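# Place the entire wire inside the bin

## Task

Get all of the wire into the bin so that every part of it sits lower than the bin's rim; a wire left dangling over the table edge may count as a failure.

## Robot and tools

Robot: two arms, left_arm and right_arm, each carrying a parallel two-finger gripper with a wrist camera. The left arm is on the +y side; the names do not match image sides. Bases are at about (-0.021, +0.329, 0) m for left_arm and (+0.001, -0.232, +0.020) m for right_arm. A two-camera stand is behind the arms. A loose object may occasionally get a small shove from outside.

Frames: the scene frame has its origin at table-top height, midway between the nominal bases, with +x out over the table and +z up. Reported hand positions (metres), orientations (quat wxyz) and targets use this frame. Offsets you send instead use the axes of that arm's current Hand target. On the gripper, the fingers point along its +z and close along its y. end_effector_position is the point between the finger pads, just under 1 cm behind the tips. Printed poses can be off by a few centimetres, more when the arm is reaching far.

The 14-number row, shared by all motion tools: one flat list covering both arms. In order: left dx, dy, dz, rx, ry, rz, opening, then the same seven for the right arm. Every number lies in [-1, 1]. The first six per arm are an offset, not a pose. They are measured from that arm's Hand target at the start of the action or move, along that target's own axes. 1.0 equals 0.6 m for dx, dy, dz and 180 degrees for rotation; rx, ry, rz form one rotation vector. Sending the same offset again moves the arm further. Sending six zeros re-commands the current Hand target. Opening is absolute, not an offset: +1 is fully open (about 87 mm between pads), +0.5 about 69 mm, 0 about 43 mm, -0.5 about 18 mm, -1 closed. A 0 in an opening slot closes to 43 mm, so resend the present value to leave a gripper alone.

Tools:
- execute_actions(actions, cameras): actions is a list of actions, each a table of up to 15 rows, one row per 1/30 s step. A shorter table repeats its last row to fill 15 steps. Every row counts from the pose at the start of that action, not from the previous row. An empty actions list returns state plus images.
- move(target, speed, blend, opening_speed, blocking, cameras): target is one row, or a list of up to 15 rows. All offsets in the list count from the same starting Hand targets. speed is the path top speed in m/s, 0.002 to 2.9, default 0.25; turning is capped at twice that in rad/s. Give one number, or one per target. blend, in metres, rounds corners at intermediate targets; 0 means stop at each. opening_speed is how fast openings change, per second on the -1..+1 scale, at least 0.2. blocking=false returns after about 0.5 s while the move continues. A move lasts at most 10 s. It does not avoid obstacles or the other arm.
- wait(seconds, cameras): 0 to 10 s, holding the last commands.
- stop(cameras): brakes a running move; faster moves need more room to stop.
- zoom_image(camera, region): camera is cam_high, cam_low, cam_left_wrist or cam_right_wrist. region is [x0, y0, x1, y1] in pixels of the latest image, at most 504 by 504.
- read_manual(section): only "licences".
- finished_scene(scene): ends the current scene, given its number. This cannot be reversed.

Camera images are 672x504 and come in the order cam_high, cam_low, cam_left_wrist, cam_right_wrist. Calibration is approximate, and wrist images may lag during motion.

Results: each arm's end_effector_position and quat, its Hand target, grip_measured, Joint positions, joint torques and Joint velocities. Velocities may be described as within noise. Tool commands may also appear. Grip readings run on the command scale and can be off by about 1 mm. To hold something, command an opening roughly 0.04 below the reading at first contact. A move adds a "move:" line with its ending, such as done, off_target, moving, held or fault, and any limits. limits=paced means the command was clipped; limits=held means steps were withheld. done means the arm is within 10 mm and 2 degrees of its target. Neither done nor off_target tells you whether anything is being touched.

Behaviour: the commanded orientation is clipped to within 40 degrees of the measured one each step. Friction and gravity can leave the gripper short, low or tilted, so check pose after moves and correct any tilt. If the gripper rests short, send the missing distance as a new offset. An arm blocked by something keeps pushing until you command its target back away. Moving near an arm's own base can flip its shoulder, so route around it.

Avoid: dropping the wire from a height, letting go of it while it moves, or knocking anything off the table. Do not slam into the table, bin or fixtures, or push hard; faster moves and targets set deeper past contact hit harder. Keep the arms from touching each other, and never close one gripper on the other's fingers. Avoid straining a wrist camera cable. Motors heat up when holding loads, staying stretched or pushing at unreachable poses. A MOTOR HOT line appears at 75 °C; at 90 °C that arm folds and stops working; at 100 °C it collapses. Any arm stop costs something. The wire must stay fully in the bin, below the rim, after the robot lets go.

Each tool is called by a JSON object that holds its "api" and its "payload".

## Session

{"api": "execute_actions", "payload": {"actions": []}}

Scene clock: 0.00 s.
left_arm: end_effector_position=(+0.3608, +0.3502, +0.0358) grip_measured=+1.000 end_effector_quat_wxyz=(+0.546, -0.037, +0.836, +0.028) | right_arm: end_effector_position=(+0.3689, -0.2731, +0.0622) grip_measured=+0.986 end_effector_quat_wxyz=(+0.582, +0.120, +0.792, -0.138)
Joint positions: left_arm=[0.037 1.575 0.398 0.763 -0.062 -0.02 1] | right_arm=[0.094 1.627 0.312 0.993 0.453 0.061 0.993]
Joint velocities: within noise
Joint torques (N m): no reading
Heat: left arm: 36 °C; right arm: 35 °C.
Hand target: left_arm +0.3637, +0.3503, +0.0406; +0.552, -0.037, +0.833, +0.028 | right_arm +0.3732, -0.2728, +0.0700; +0.592, +0.123, +0.784, -0.136
Tool commands: left_gripper/opening=+1.0 right_gripper/opening=+1.0
camera_calibration:
cam_left_wrist: T_world_to_cam=[[0.0900507, -0.995827, -0.0147855, 0.314815], [-0.955722, -0.0822289, -0.282549, 0.404658], [0.280155, 0.0395746, -0.959139, 0.065516], [0, 0, 0, 1]] pos_world=[0.340037, 0.344183, 0.18183]
cam_right_wrist: T_world_to_cam=[[-0.341504, -0.937931, 0.0605056, -0.132595], [-0.877801, 0.295278, -0.377196, 0.446588], [0.335918, -0.181926, -0.924155, 0.0264654], [0, 0, 0, 1]] pos_world=[0.337844, -0.251418, 0.200932]

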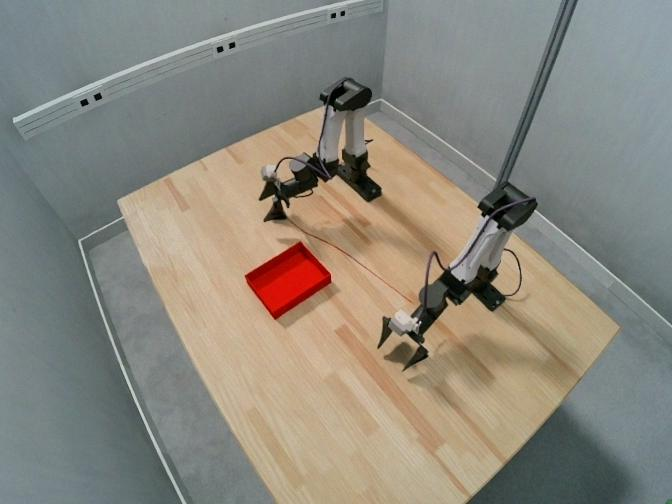

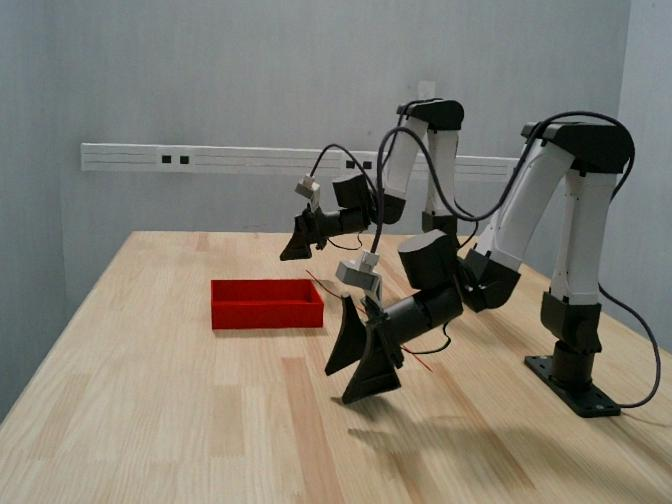

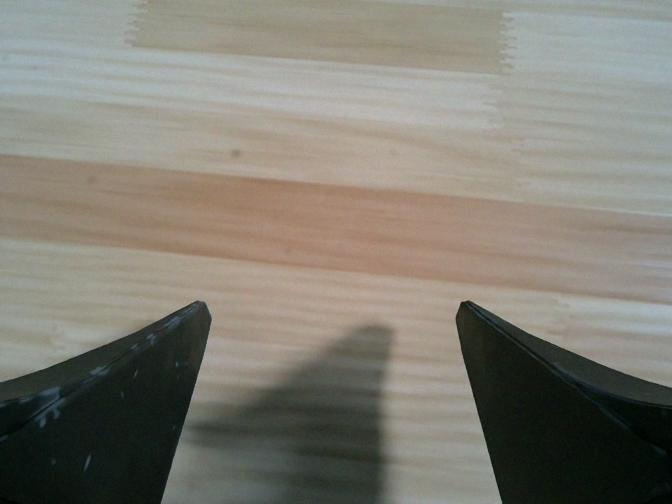

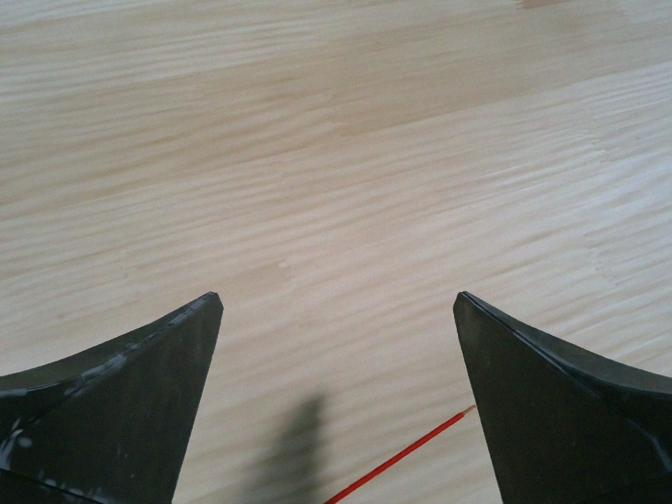

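{"api": "move", "payload": {"target": [-0.023,-0.344,-0.2885,0.2506,0.3107,0.3755,0.2,-0.063,0.051,-0.165,-0.4307,0.225,-0.541,0.2], "cameras": ["all"], "speed": 0.5}}

Scene clock: 32.97 s.
left_arm: end_effector_position=(+0.2280, +0.1329, +0.1157) grip_measured=+0.200 end_effector_quat_wxyz=(+0.000, +0.582, +0.813, +0.003) | right_arm: end_effector_position=(+0.3005, -0.2106, +0.1253) grip_measured=+0.200 end_effector_quat_wxyz=(+0.000, +0.755, -0.656, -0.004)
Joint positions: left_arm=[-0.727 1.881 1.641 -1.332 -0.006 0.506 0.6] | right_arm=[0.208 1.685 1.363 -1.253 -0.006 -1.505 0.6]
Joint torques (N m): left_arm=[-0.65 -8.69 8.81 0.06 0.09 0.09] | right_arm=[0.32 -5.87 7.82 0.17 0.12 -0.15]
Heat: left arm: 37 °C; right arm: 37 °C.
Hand target: left_arm +0.2296, +0.1300, +0.1195; +0.000, +0.588, +0.809, +0.000 | right_arm +0.3054, -0.2099, +0.1301; +0.001, +0.761, -0.649, +0.000
Off the commanded pose: left_arm 0.005 m, 1 deg | right_arm 0.007 m, 1 deg.
move: done
camera_calibration:
cam_left_wrist: T_world_to_cam=[[-0.949423, -0.313954, -0.00528333, 0.256851], [-0.205203, 0.607638, 0.767247, -0.101779], [-0.23767, 0.729526, -0.64133, 0.177668], [0, 0, 0, 1]] pos_world=[0.265201, 0.0128708, 0.193391]
cam_right_wrist: T_world_to_cam=[[0.992139, 0.123375, -0.0209448, -0.268185], [0.0940184, -0.624426, 0.775405, -0.238327], [0.0825873, -0.771279, -0.631116, 0.0343977], [0, 0, 0, 1]] pos_world=[0.285643, -0.0892, 0.200892]

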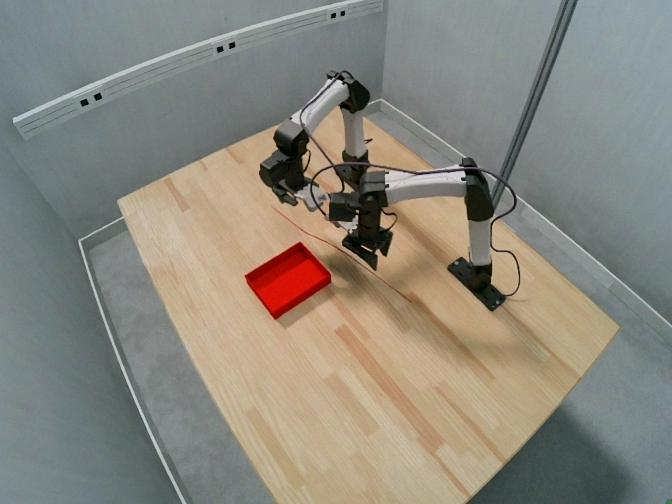

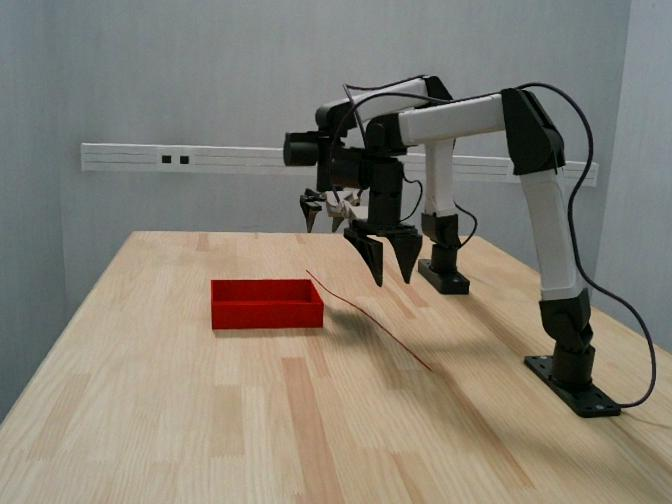

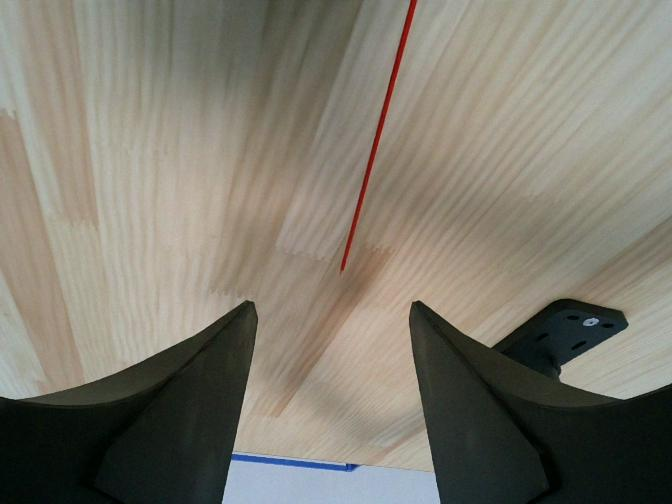

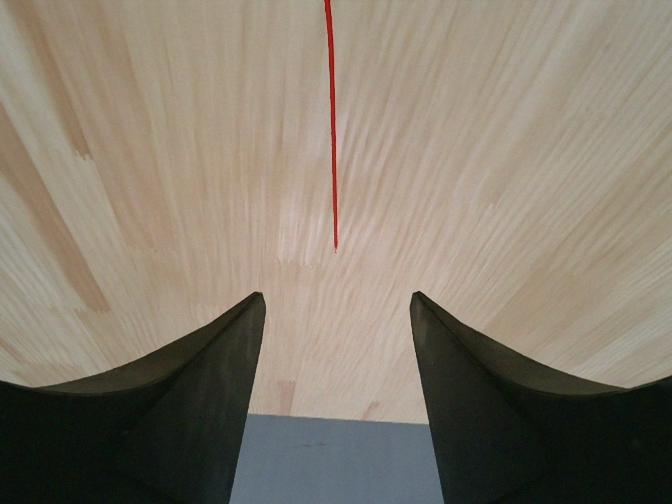

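{"api": "move", "payload": {"target": [[0.0253,-0.040,0.16,0,0,0,-0.3,0,0.0117,0.178,0,0,0,-0.3],[0.0253,-0.040,0.1925,0,0,0,-0.3,0,0.0117,0.212,0,0,0,-0.3]], "cameras": ["cam_low","cam_left_wrist","cam_right_wrist"], "speed": [0.25,0.05], "blend": 0.005}}

Scene clock: 41.07 s.
left_arm: end_effector_position=(+0.2041, +0.1385, +0.0091) grip_measured=-0.300 end_effector_quat_wxyz=(+0.001, +0.589, +0.808, +0.002) | right_arm: end_effector_position=(+0.2971, -0.2115, +0.0066) grip_measured=-0.300 end_effector_quat_wxyz=(-0.001, +0.755, -0.656, -0.003)
Joint positions: left_arm=[-0.764 1.885 1.211 -0.895 -0.005 0.488 0.35] | right_arm=[0.208 1.813 1.016 -0.776 -0.006 -1.505 0.35]
Joint torques (N m): left_arm=[-0.88 -8.39 4.96 0.35 0.08 -0.14] | right_arm=[0.31 -6.5 4.08 0.53 0.13 -0.19]
Heat: left arm: 38 °C; right arm: 37 °C.
Hand target: left_arm +0.2021, +0.1371, +0.0040; +0.000, +0.588, +0.809, +0.000 | right_arm +0.2984, -0.2112, +0.0029; +0.001, +0.761, -0.649, +0.000
Off the commanded pose: left_arm 0.006 m, 0 deg | right_arm 0.004 m, 1 deg.
move: done
camera_calibration:
cam_left_wrist: T_world_to_cam=[[-0.955099, -0.296239, -0.00531285, 0.234087], [-0.194598, 0.613678, 0.765199, -0.0312286], [-0.223421, 0.731875, -0.643771, 0.0962309], [0, 0, 0, 1]] pos_world=[0.238999, 0.0180809, 0.0870905]
cam_right_wrist: T_world_to_cam=[[0.99213, 0.123763, -0.0189823, -0.267129], [0.0926946, -0.624079, 0.775844, -0.146003], [0.0841743, -0.771498, -0.630639, -0.0414049], [0, 0, 0, 1]] pos_world=[0.282046, -0.0900003, 0.0820931]
Images, in order (width x height): cam_low 672x504, cam_left_wrist 672x504, cam_right_wrist 672x504.

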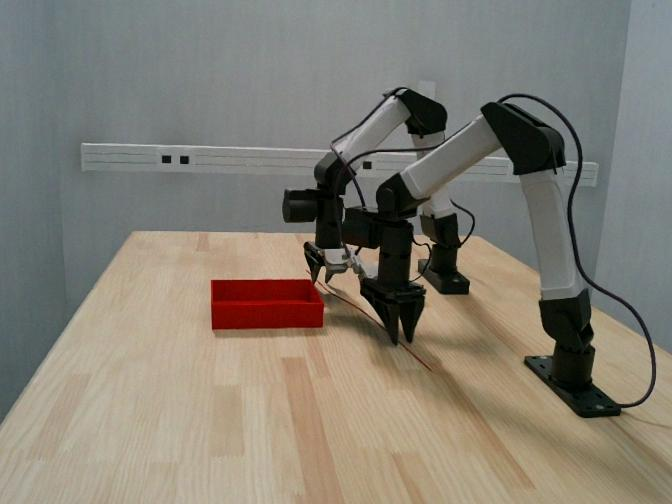

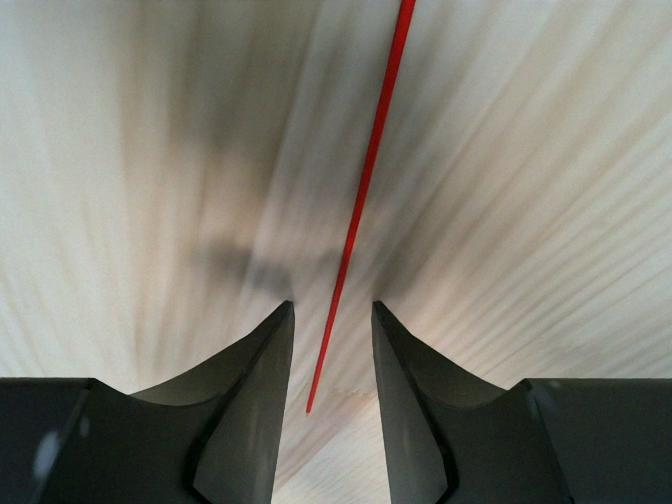

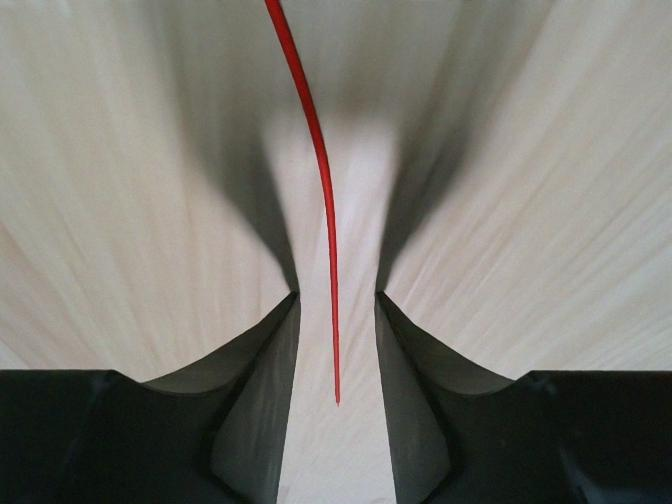

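{"api": "move", "payload": {"target": [[0,0,0.004,0,0,0,-0.3,0,0,0.002,0,0,0,-0.3],[0,0,0.004,0,0,0,-1,0,0,0.002,0,0,0,-1],[0,0,-0.23,0,0,0,-1,0,0,-0.23,0,0,0,-1]], "cameras": ["cam_high","cam_low","cam_left_wrist","cam_right_wrist"], "speed": [0.05,0.05,0.2], "opening_speed": 1.2}}

Scene clock: 51.80 s.
left_arm: end_effector_position=(+0.2032, +0.1394, +0.1322) grip_measured=-0.990 end_effector_quat_wxyz=(-0.010, +0.589, +0.808, +0.004) | right_arm: end_effector_position=(+0.2945, -0.2125, +0.1283) grip_measured=-1.000 end_effector_quat_wxyz=(+0.012, +0.755, -0.656, -0.011)
Joint positions: left_arm=[-0.764 1.811 1.613 -1.394 -0.005 0.488 0.005] | right_arm=[0.208 1.687 1.376 -1.292 -0.003 -1.507 0]
Joint torques (N m): left_arm=[-0.88 -10.45 8.36 0 0.08 -0.14] | right_arm=[0.72 -8.69 7.58 0.11 0.08 -0.19]
Heat: left arm: 39 °C; right arm: 38 °C.
Hand target: left_arm +0.2021, +0.1370, +0.1420; +0.000, +0.587, +0.809, +0.000 | right_arm +0.2986, -0.2111, +0.1410; +0.000, +0.761, -0.649, +0.000
Off the commanded pose: left_arm 0.010 m, 1 deg | right_arm 0.013 m, 2 deg.
move: off_target (right_arm)
camera_calibration:
cam_left_wrist: T_world_to_cam=[[-0.955006, -0.296536, 0.00546821, 0.232685], [-0.182307, 0.601468, 0.777818, -0.128599], [-0.23394, 0.741824, -0.628466, 0.173344], [0, 0, 0, 1]] pos_world=[0.239323, 0.0177573, 0.207695]
cam_right_wrist: T_world_to_cam=[[0.99101, 0.124577, -0.0487769, -0.257822], [0.115886, -0.617153, 0.778262, -0.246494], [0.066851, -0.776918, -0.626042, 0.0380965], [0, 0, 0, 1]] pos_world=[0.281522, -0.0904082, 0.203111]

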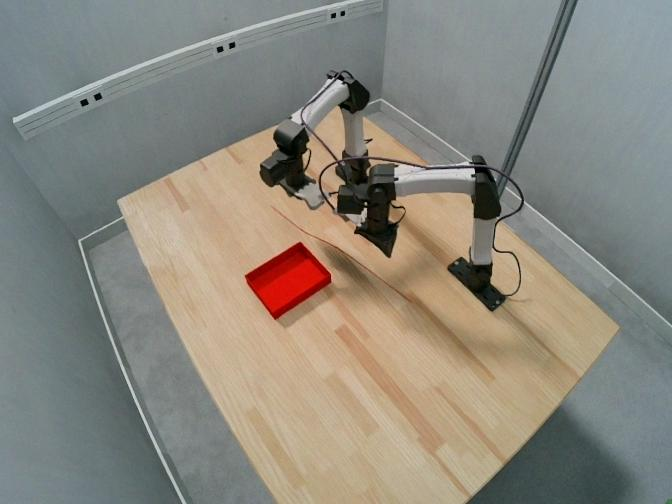

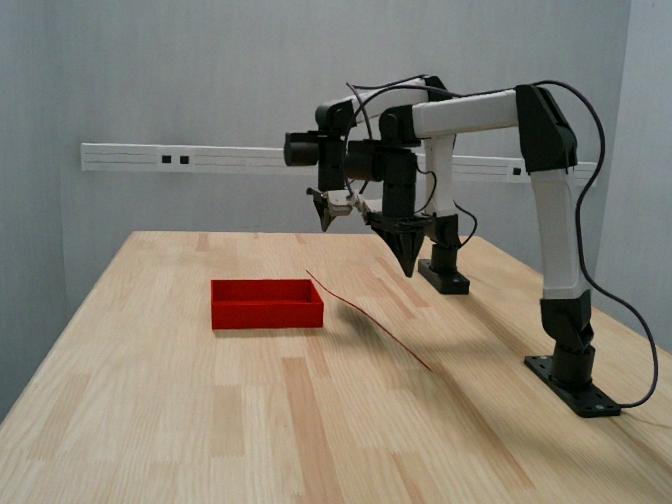

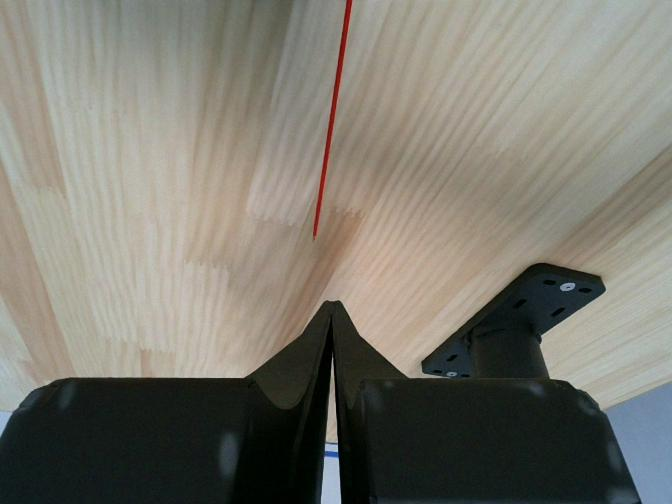

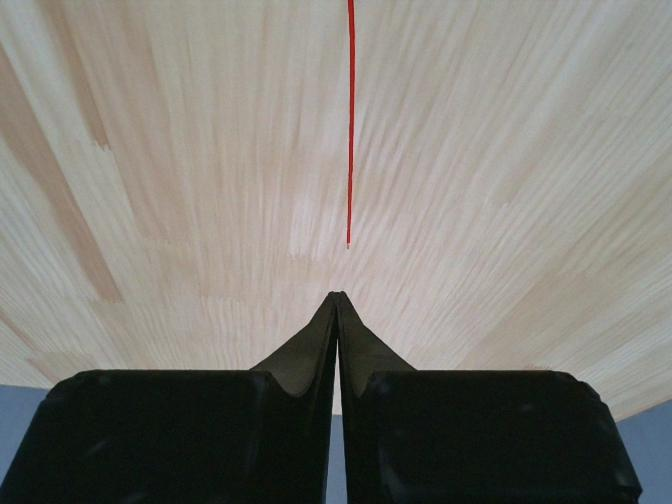

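{"api": "move", "payload": {"target": [[0,0,0.2,0,0,0,-0.4,0,0,0.2,0,0,0,-0.4],[0,0,0.238,0,0,0,-0.4,0,0,0.235,0,0,0,-0.4]], "cameras": ["cam_low","cam_left_wrist","cam_right_wrist"], "speed": [0.25,0.03]}}

{"api": "zoom_image", "payload": {"camera": "cam_left_wrist", "region": [230, 220, 440, 400]}}

{"api": "zoom_image", "payload": {"camera": "cam_right_wrist", "region": [230, 220, 440, 400]}}

Scene clock: 58.93 s.
left_arm: end_effector_position=(+0.2030, +0.1396, +0.0055) grip_measured=-0.400 end_effector_quat_wxyz=(-0.002, +0.589, +0.808, +0.003) | right_arm: end_effector_position=(+0.2974, -0.2119, +0.0049) grip_measured=-0.400 end_effector_quat_wxyz=(+0.000, +0.755, -0.656, -0.001)
Joint positions: left_arm=[-0.764 1.891 1.202 -0.886 -0.005 0.487 0.3] | right_arm=[0.209 1.817 1.012 -0.768 -0.002 -1.507 0.3]
Joint torques (N m): left_arm=[-0.88 -8.21 4.78 0.45 0.08 -0.13] | right_arm=[0.46 -6.05 3.86 0.54 0.08 -0.21]
Heat: left arm: 39 °C; right arm: 39 °C.
Hand target: left_arm +0.2021, +0.1371, -0.0008; +0.000, +0.588, +0.809, +0.000 | right_arm +0.2985, -0.2112, +0.0000; +0.000, +0.761, -0.649, +0.000
Off the commanded pose: left_arm 0.007 m, 0 deg | right_arm 0.005 m, 1 deg.
move: done
camera_calibration:
cam_left_wrist: T_world_to_cam=[[-0.954895, -0.296935, -0.00236761, 0.233358], [-0.19167, 0.610251, 0.768671, -0.0295584], [-0.226801, 0.734454, -0.639639, 0.0932064], [0, 0, 0, 1]] pos_world=[0.238306, 0.0188743, 0.0828917]
cam_right_wrist: T_world_to_cam=[[0.991971, 0.125193, -0.0178991, -0.267063], [0.0924682, -0.621446, 0.777981, -0.144298], [0.0862745, -0.77339, -0.628033, -0.043916], [0, 0, 0, 1]] pos_world=[0.282051, -0.0902032, 0.0799002]
Images, in order (width x height): cam_low 672x504, cam_left_wrist 672x504, cam_right_wrist 672x504.

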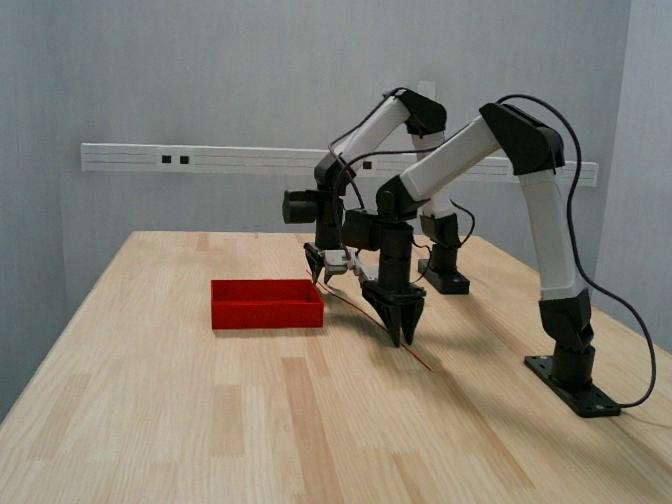

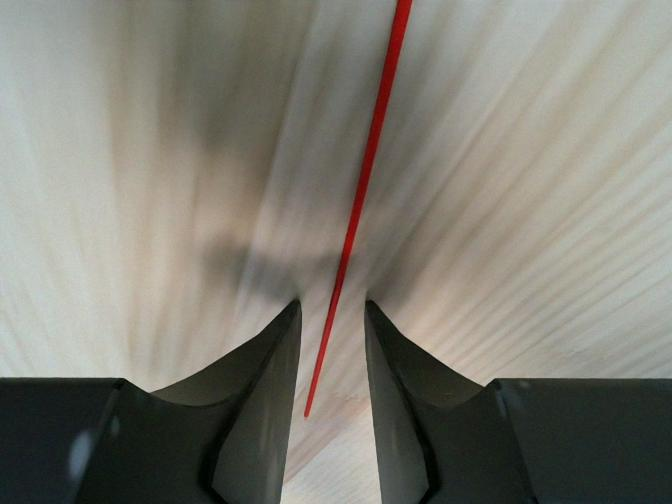

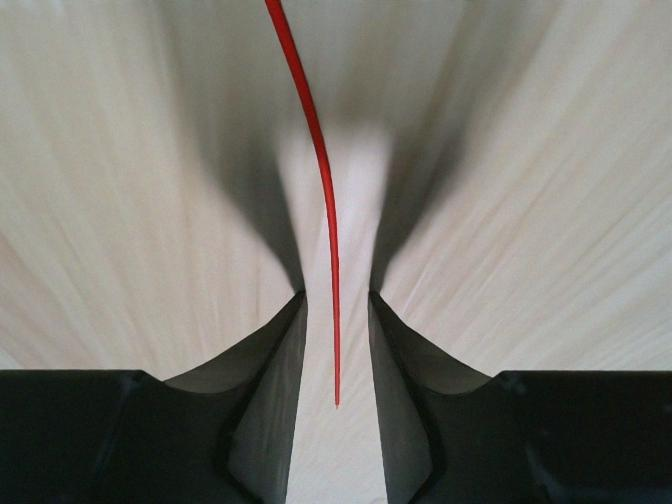

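Scaled by 2.400 from the camera's 672x504 image, which has a finer 960x720 frame.

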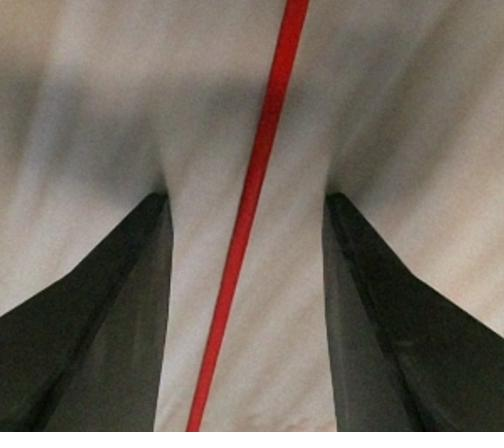

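Scaled by 2.400 from the camera's 672x504 image, which has a finer 960x720 frame.

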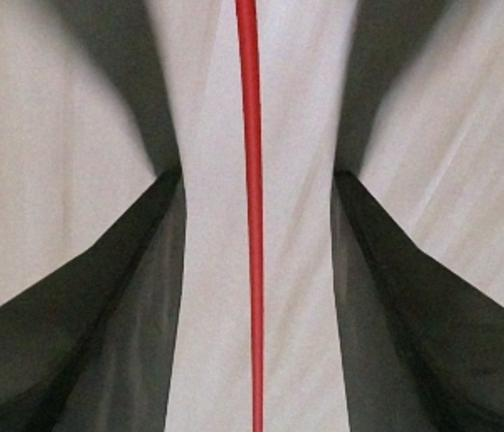

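{"api": "move", "payload": {"target": [[0,0,0.004,0,0,0,-0.4,0,0,0.001,0,0,0,-0.4],[0,0,0.004,0,0,0,-1,0,0,0.001,0,0,0,-1],[0,0,-0.03,0,0,0,-1,0,0,-0.03,0,0,0,-1]], "cameras": ["cam_low","cam_left_wrist","cam_right_wrist"], "speed": [0.03,0.03,0.1], "opening_speed": 1.2}}

Scene clock: 63.30 s.
left_arm: end_effector_position=(+0.2004, +0.1410, +0.0059) grip_measured=-0.956 end_effector_quat_wxyz=(-0.008, +0.589, +0.808, +0.002) | right_arm: end_effector_position=(+0.2886, -0.2137, +0.0051) grip_measured=-0.979 end_effector_quat_wxyz=(+0.014, +0.755, -0.655, -0.012)
Joint positions: left_arm=[-0.765 1.891 1.202 -0.898 -0.001 0.486 0.022] | right_arm=[0.209 1.817 1.012 -0.804 -0.002 -1.507 0.011]
Joint torques (N m): left_arm=[-0.85 -11.18 8.09 -0.07 0.07 -0.12] | right_arm=[0.49 -9.88 6.87 0.1 0.06 -0.16]
Heat: left arm: 39 °C; right arm: 39 °C.
Hand target: left_arm +0.2021, +0.1371, +0.0172; +0.000, +0.588, +0.809, +0.000 | right_arm +0.2985, -0.2112, +0.0180; +0.000, +0.761, -0.649, +0.000
Off the commanded pose: left_arm 0.012 m, 1 deg | right_arm 0.016 m, 2 deg.
move: off_target (left_arm, right_arm)
camera_calibration:
cam_left_wrist: T_world_to_cam=[[-0.954545, -0.298006, 0.00607437, 0.231317], [-0.184202, 0.605795, 0.774004, -0.0321279], [-0.234338, 0.737703, -0.633151, 0.0927622], [0, 0, 0, 1]] pos_world=[0.236622, 0.0199658, 0.0821945]
cam_right_wrist: T_world_to_cam=[[0.990693, 0.124923, -0.0540538, -0.257506], [0.120131, -0.615724, 0.77875, -0.151635], [0.0640018, -0.777996, -0.625001, -0.0389625], [0, 0, 0, 1]] pos_world=[0.275819, -0.0915097, 0.0798152]
Images, in order (width x height): cam_low 672x504, cam_left_wrist 672x504, cam_right_wrist 672x504.

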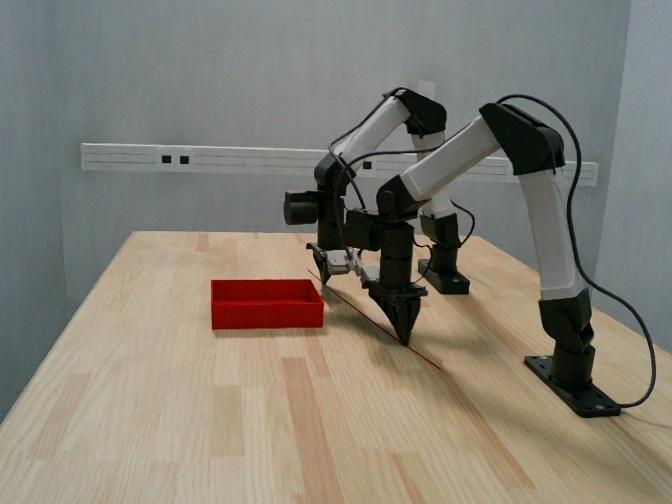

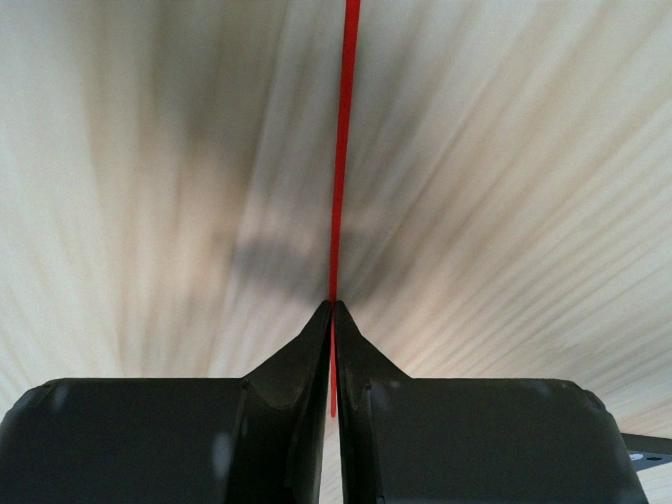

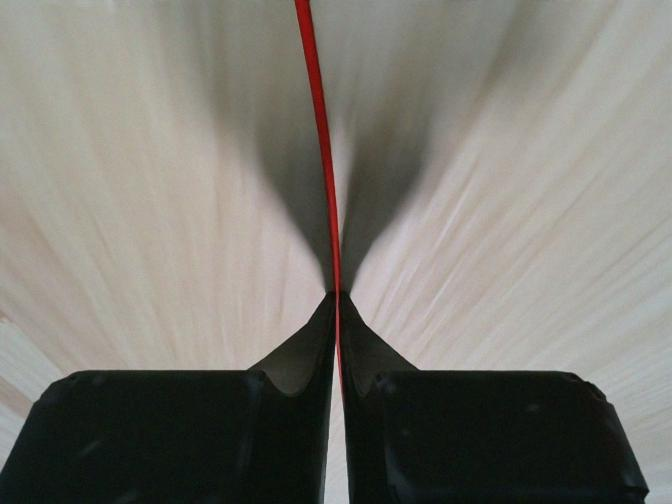

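{"api": "move", "payload": {"target": [[0,0,-0.172,0,0,0,-1,0,0,-0.172,0,0,0,-1],[-0.082,0.215,-0.238,0,0,-0.4,-1,-0.049,-0.1285,-0.237,0,0,0.439,-1],[-0.221,0.293,-0.188,0,0,-0.678,-1,-0.162,-0.214,-0.187,0,0,0.828,-1]], "cameras": ["all"], "speed": 0.3, "blend": 0.02}}

{"api": "zoom_image", "payload": {"camera": "cam_low", "region": [180, 180, 400, 360]}}

Scene clock: 74.70 s.
left_arm: end_effector_position=(+0.4111, +0.0695, +0.1281) grip_measured=-0.956 end_effector_quat_wxyz=(+0.060, -0.429, +0.898, -0.079) | right_arm: end_effector_position=(+0.4023, -0.0986, +0.1286) grip_measured=-0.979 end_effector_quat_wxyz=(-0.010, +0.417, +0.909, -0.007)
Joint positions: left_arm=[-0.452 2.499 2.678 -1.551 0.002 -1.352 0.022] | right_arm=[0.235 2.317 2.278 -1.556 -0.002 1.092 0.011]
Joint velocities: left_arm=[within noise] | right_arm=[-0.002 0.012 0.007 -0.007 -0.022 0.154 0.014]
Joint torques (N m): left_arm=[-0.88 -13.37 8.38 0.35 0.03 -0.14] | right_arm=[0.47 -10.51 7.91 0.36 0.16 0.09]
Heat: left arm: 41 °C; right arm: 40 °C.
Hand target: left_arm +0.4103, +0.0653, +0.1299; +0.000, -0.423, +0.906, +0.000 | right_arm +0.4101, -0.0948, +0.1299; +0.000, +0.423, +0.906, -0.001
Off the commanded pose: left_arm 0.005 m, 11 deg | right_arm 0.009 m, 2 deg.
joint sent to its limit (left arm) — joint 4 (wrist pitch), lower limit. The joint targets are off in orientation, not in position.
move: off_target (left_arm)
camera_calibration:
cam_left_wrist: T_world_to_cam=[[0.755454, -0.626321, 0.19238, -0.293583], [-0.540888, -0.430453, 0.7226, 0.180688], [-0.369769, -0.649947, -0.663957, 0.428341], [0, 0, 0, 1]] pos_world=[0.477908, 0.1723, 0.210315]
cam_right_wrist: T_world_to_cam=[[-0.768469, -0.639868, 0.00494362, 0.246832], [-0.391589, 0.476372, 0.787228, 0.121852], [-0.506077, 0.603024, -0.616643, 0.485002], [0, 0, 0, 1]] pos_world=[0.482847, -0.192574, 0.201928]

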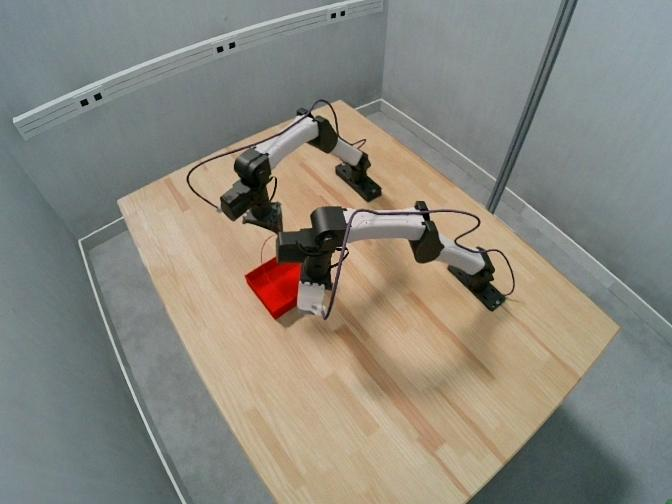

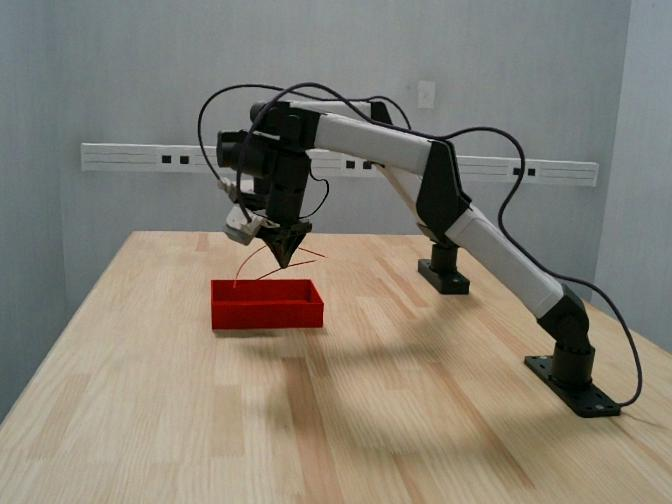

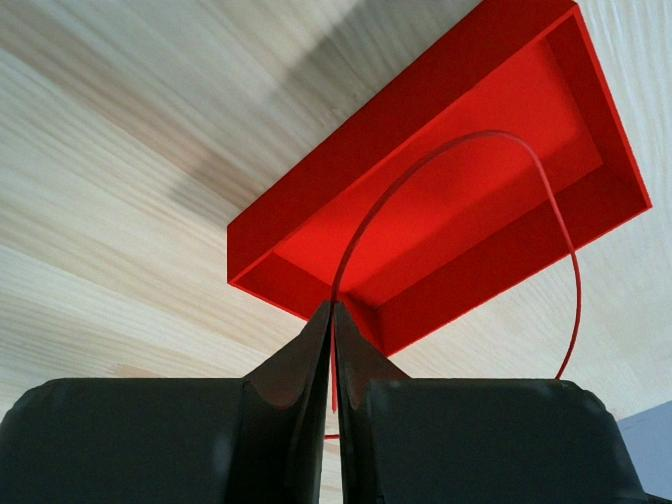

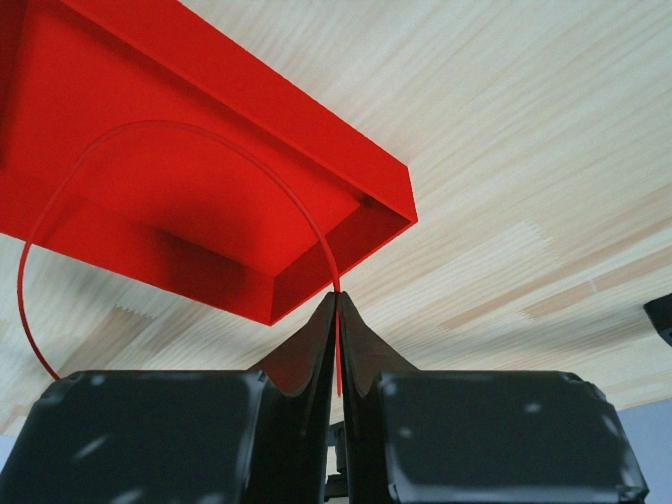

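Scaled by 2.291 from the camera's 672x504 image, which has a finer 960x720 frame.

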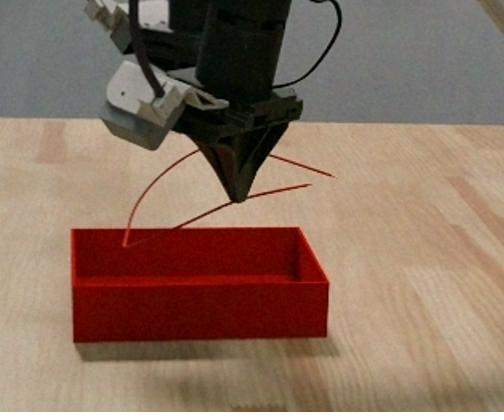

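{"api": "move", "payload": {"target": [0.09,-0.0405,0.008,0,0,-0.0556,-1,0.048,0.023,0.008,0,0,0.0556,-1], "cameras": ["all"], "speed": 0.12}}

{"api": "zoom_image", "payload": {"camera": "cam_low", "region": [180, 180, 400, 360]}}

Scene clock: 86.70 s.
left_arm: end_effector_position=(+0.3946, +0.0112, +0.1238) grip_measured=-0.956 end_effector_quat_wxyz=(+0.045, -0.505, +0.857, -0.093) | right_arm: end_effector_position=(+0.3990, -0.0665, +0.1157) grip_measured=-0.979 end_effector_quat_wxyz=(-0.014, +0.494, +0.869, -0.014)
Joint positions: left_arm=[-0.565 2.541 2.728 -1.551 0.003 -1.639 0.022] | right_arm=[0.302 2.317 2.225 -1.519 -0.002 1.333 0.011]
Joint torques (N m): left_arm=[-0.73 -13.49 8.36 0.35 0.03 -0.11] | right_arm=[0.29 -14.52 4.55 0.41 0.19 0.07]
Heat: left arm: 44 °C; right arm: 41 °C.
Hand target: left_arm +0.3942, +0.0082, +0.1250; +0.000, -0.501, +0.866, +0.000 | right_arm +0.4021, -0.0640, +0.1251; +0.000, +0.500, +0.866, -0.001
Off the commanded pose: left_arm 0.003 m, 12 deg | right_arm 0.010 m, 2 deg.
joint sent to its limit (left arm) — joint 4 (wrist pitch), lower limit. The joint targets are off in orientation, not in position.
move: off_target (left_arm)
camera_calibration:
cam_left_wrist: T_world_to_cam=[[0.853092, -0.480093, 0.204314, -0.358466], [-0.448116, -0.473594, 0.758222, 0.10916], [-0.267255, -0.73839, -0.619157, 0.336502], [0, 0, 0, 1]] pos_world=[0.444653, 0.12807, 0.19882]
cam_right_wrist: T_world_to_cam=[[-0.867189, -0.497482, 0.0222458, 0.311697], [-0.292458, 0.544939, 0.785818, 0.0806497], [-0.403053, 0.674947, -0.618058, 0.41975], [0, 0, 0, 1]] pos_world=[0.463068, -0.172194, 0.18912]

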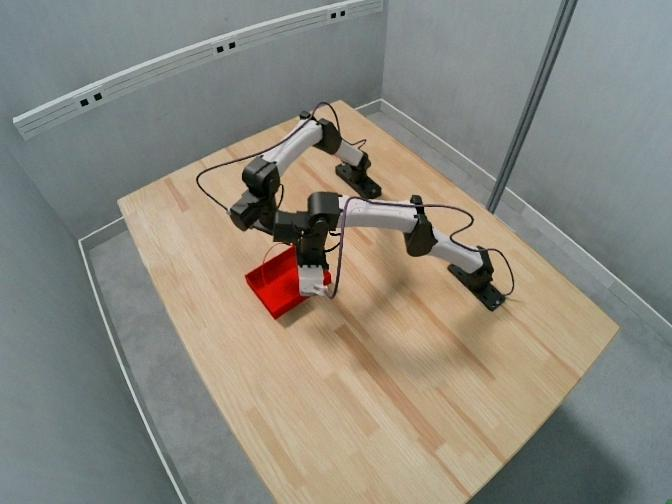

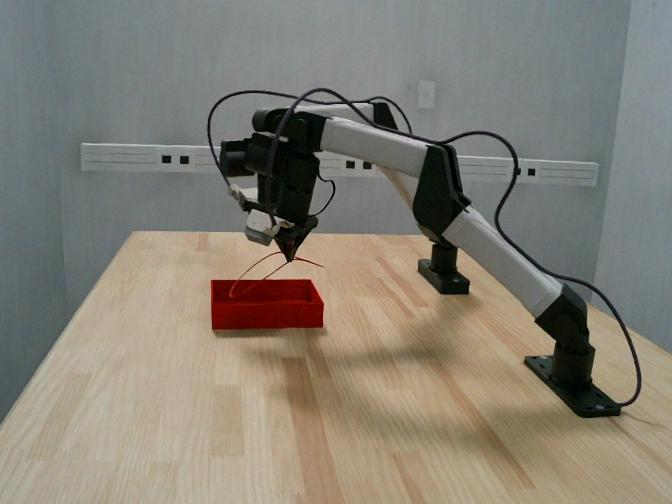

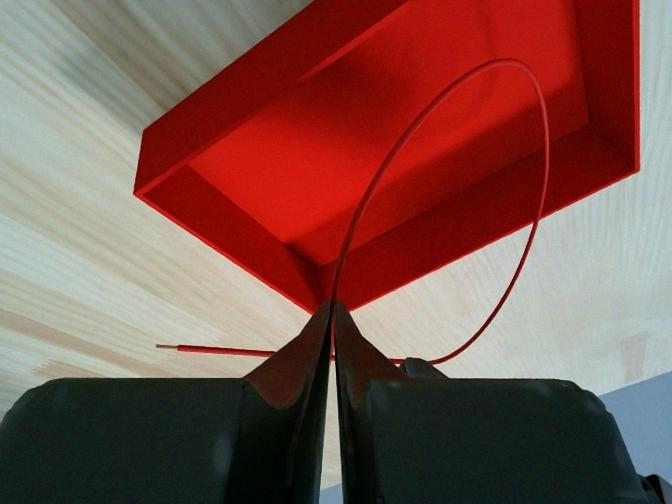

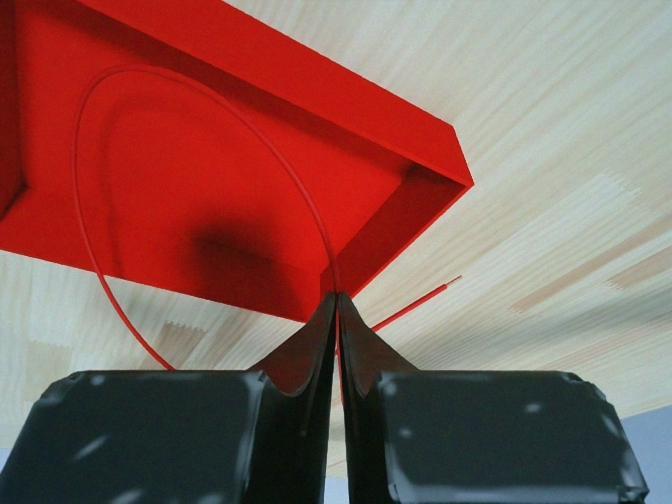

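Scaled by 2.291 from the camera's 672x504 image, which has a finer 960x720 frame.

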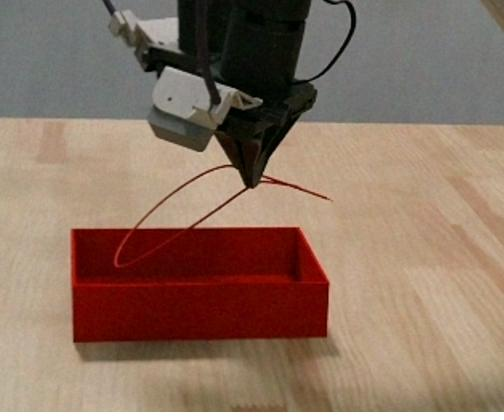

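{"api": "move", "payload": {"target": [-0.01,-0.0173,0.115,0,0,0,-1,-0.01,0.0173,0.103,0,0,0,-1], "cameras": ["all"], "speed": 0.12}}

{"api": "zoom_image", "payload": {"camera": "cam_low", "region": [180, 200, 400, 360]}}

Scene clock: 91.87 s.
left_arm: end_effector_position=(+0.4042, +0.0072, +0.0531) grip_measured=-0.956 end_effector_quat_wxyz=(+0.024, -0.509, +0.859, -0.050) | right_arm: end_effector_position=(+0.4111, -0.0627, +0.0706) grip_measured=-0.979 end_effector_quat_wxyz=(-0.001, +0.495, +0.869, +0.001)
Joint positions: left_arm=[-0.561 2.734 2.827 -1.552 0.003 -1.64 0.022] | right_arm=[0.302 2.317 2.048 -1.302 -0.002 1.333 0.011]
Joint torques (N m): left_arm=[-0.13 -15.01 8.42 0.21 -0.02 0.03] | right_arm=[-0.24 -10.76 4.64 0.49 0.19 0]
Heat: left arm: 45 °C; right arm: 42 °C.
Hand target: left_arm +0.4062, +0.0083, +0.0561; +0.000, -0.500, +0.866, +0.000 | right_arm +0.4141, -0.0640, +0.0633; +0.000, +0.500, +0.866, +0.000
Off the commanded pose: left_arm 0.004 m, 7 deg | right_arm 0.008 m, 1 deg.
joint sent to its limit (left arm) — joint 4 (wrist pitch), lower limit. The joint targets are off in orientation, not in position.
move: off_target (left_arm)
camera_calibration:
cam_left_wrist: T_world_to_cam=[[0.867536, -0.484908, 0.11066, -0.354933], [-0.385222, -0.514337, 0.7662, 0.139688], [-0.31462, -0.707334, -0.633003, 0.311953], [0, 0, 0, 1]] pos_world=[0.459875, 0.120392, 0.129715]
cam_right_wrist: T_world_to_cam=[[-0.867485, -0.497178, -0.0168258, 0.327995], [-0.322251, 0.53586, 0.78039, 0.129593], [-0.378976, 0.682399, -0.625067, 0.385275], [0, 0, 0, 1]] pos_world=[0.472303, -0.169283, 0.145208]

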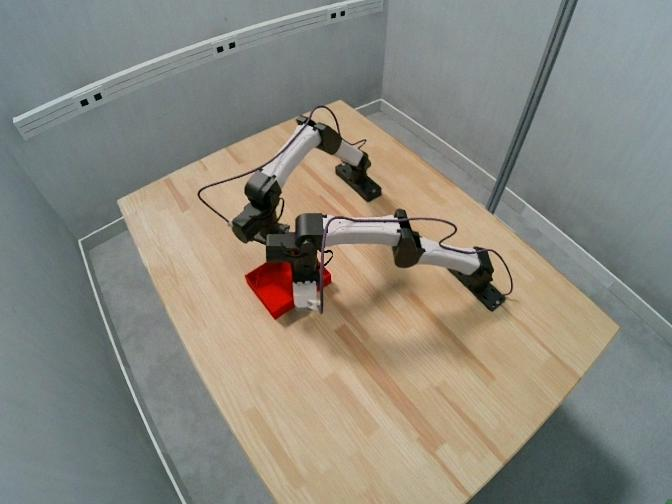

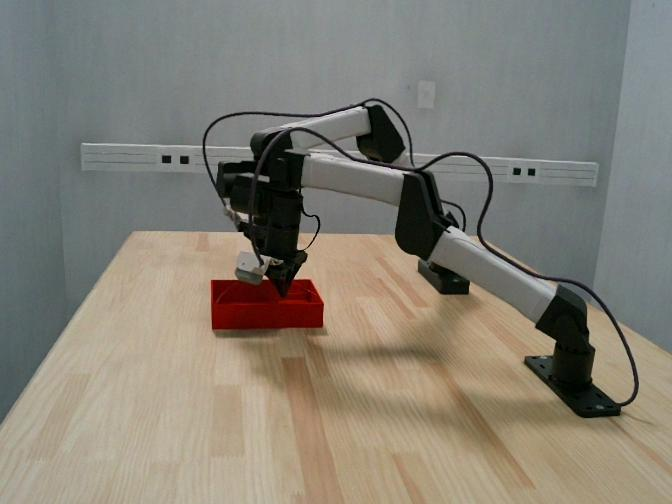

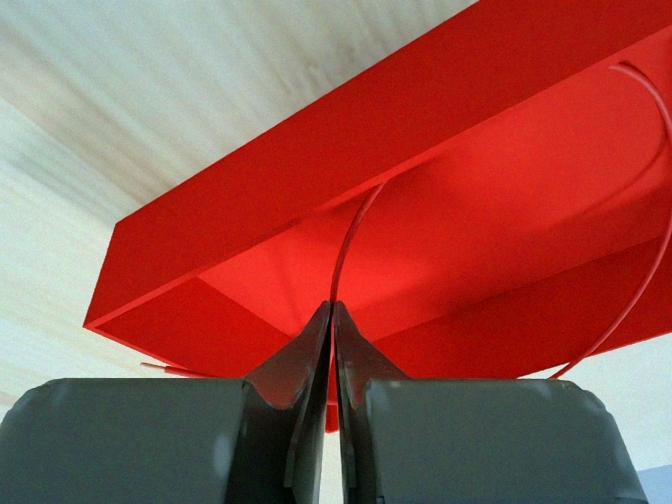

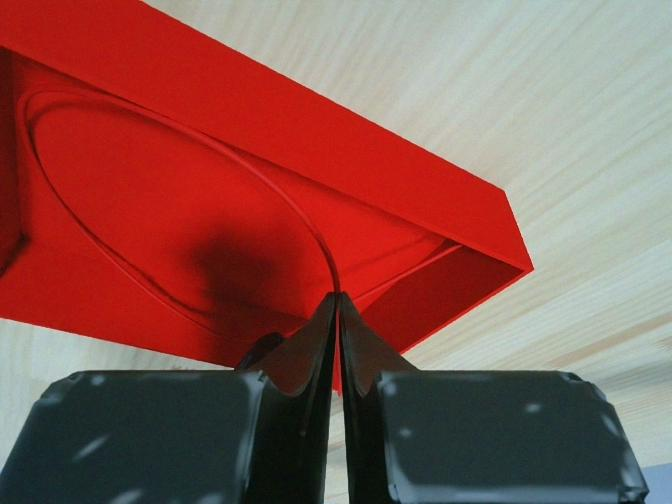

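Scaled by 2.291 from the camera's 672x504 image, which has a finer 960x720 frame.

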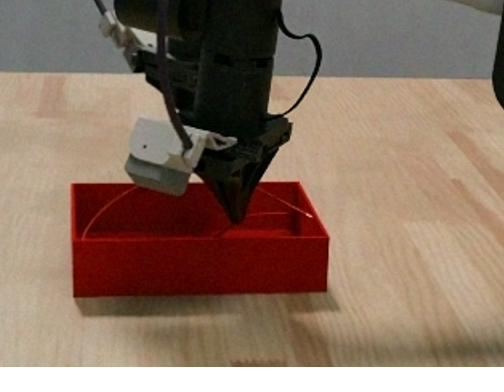

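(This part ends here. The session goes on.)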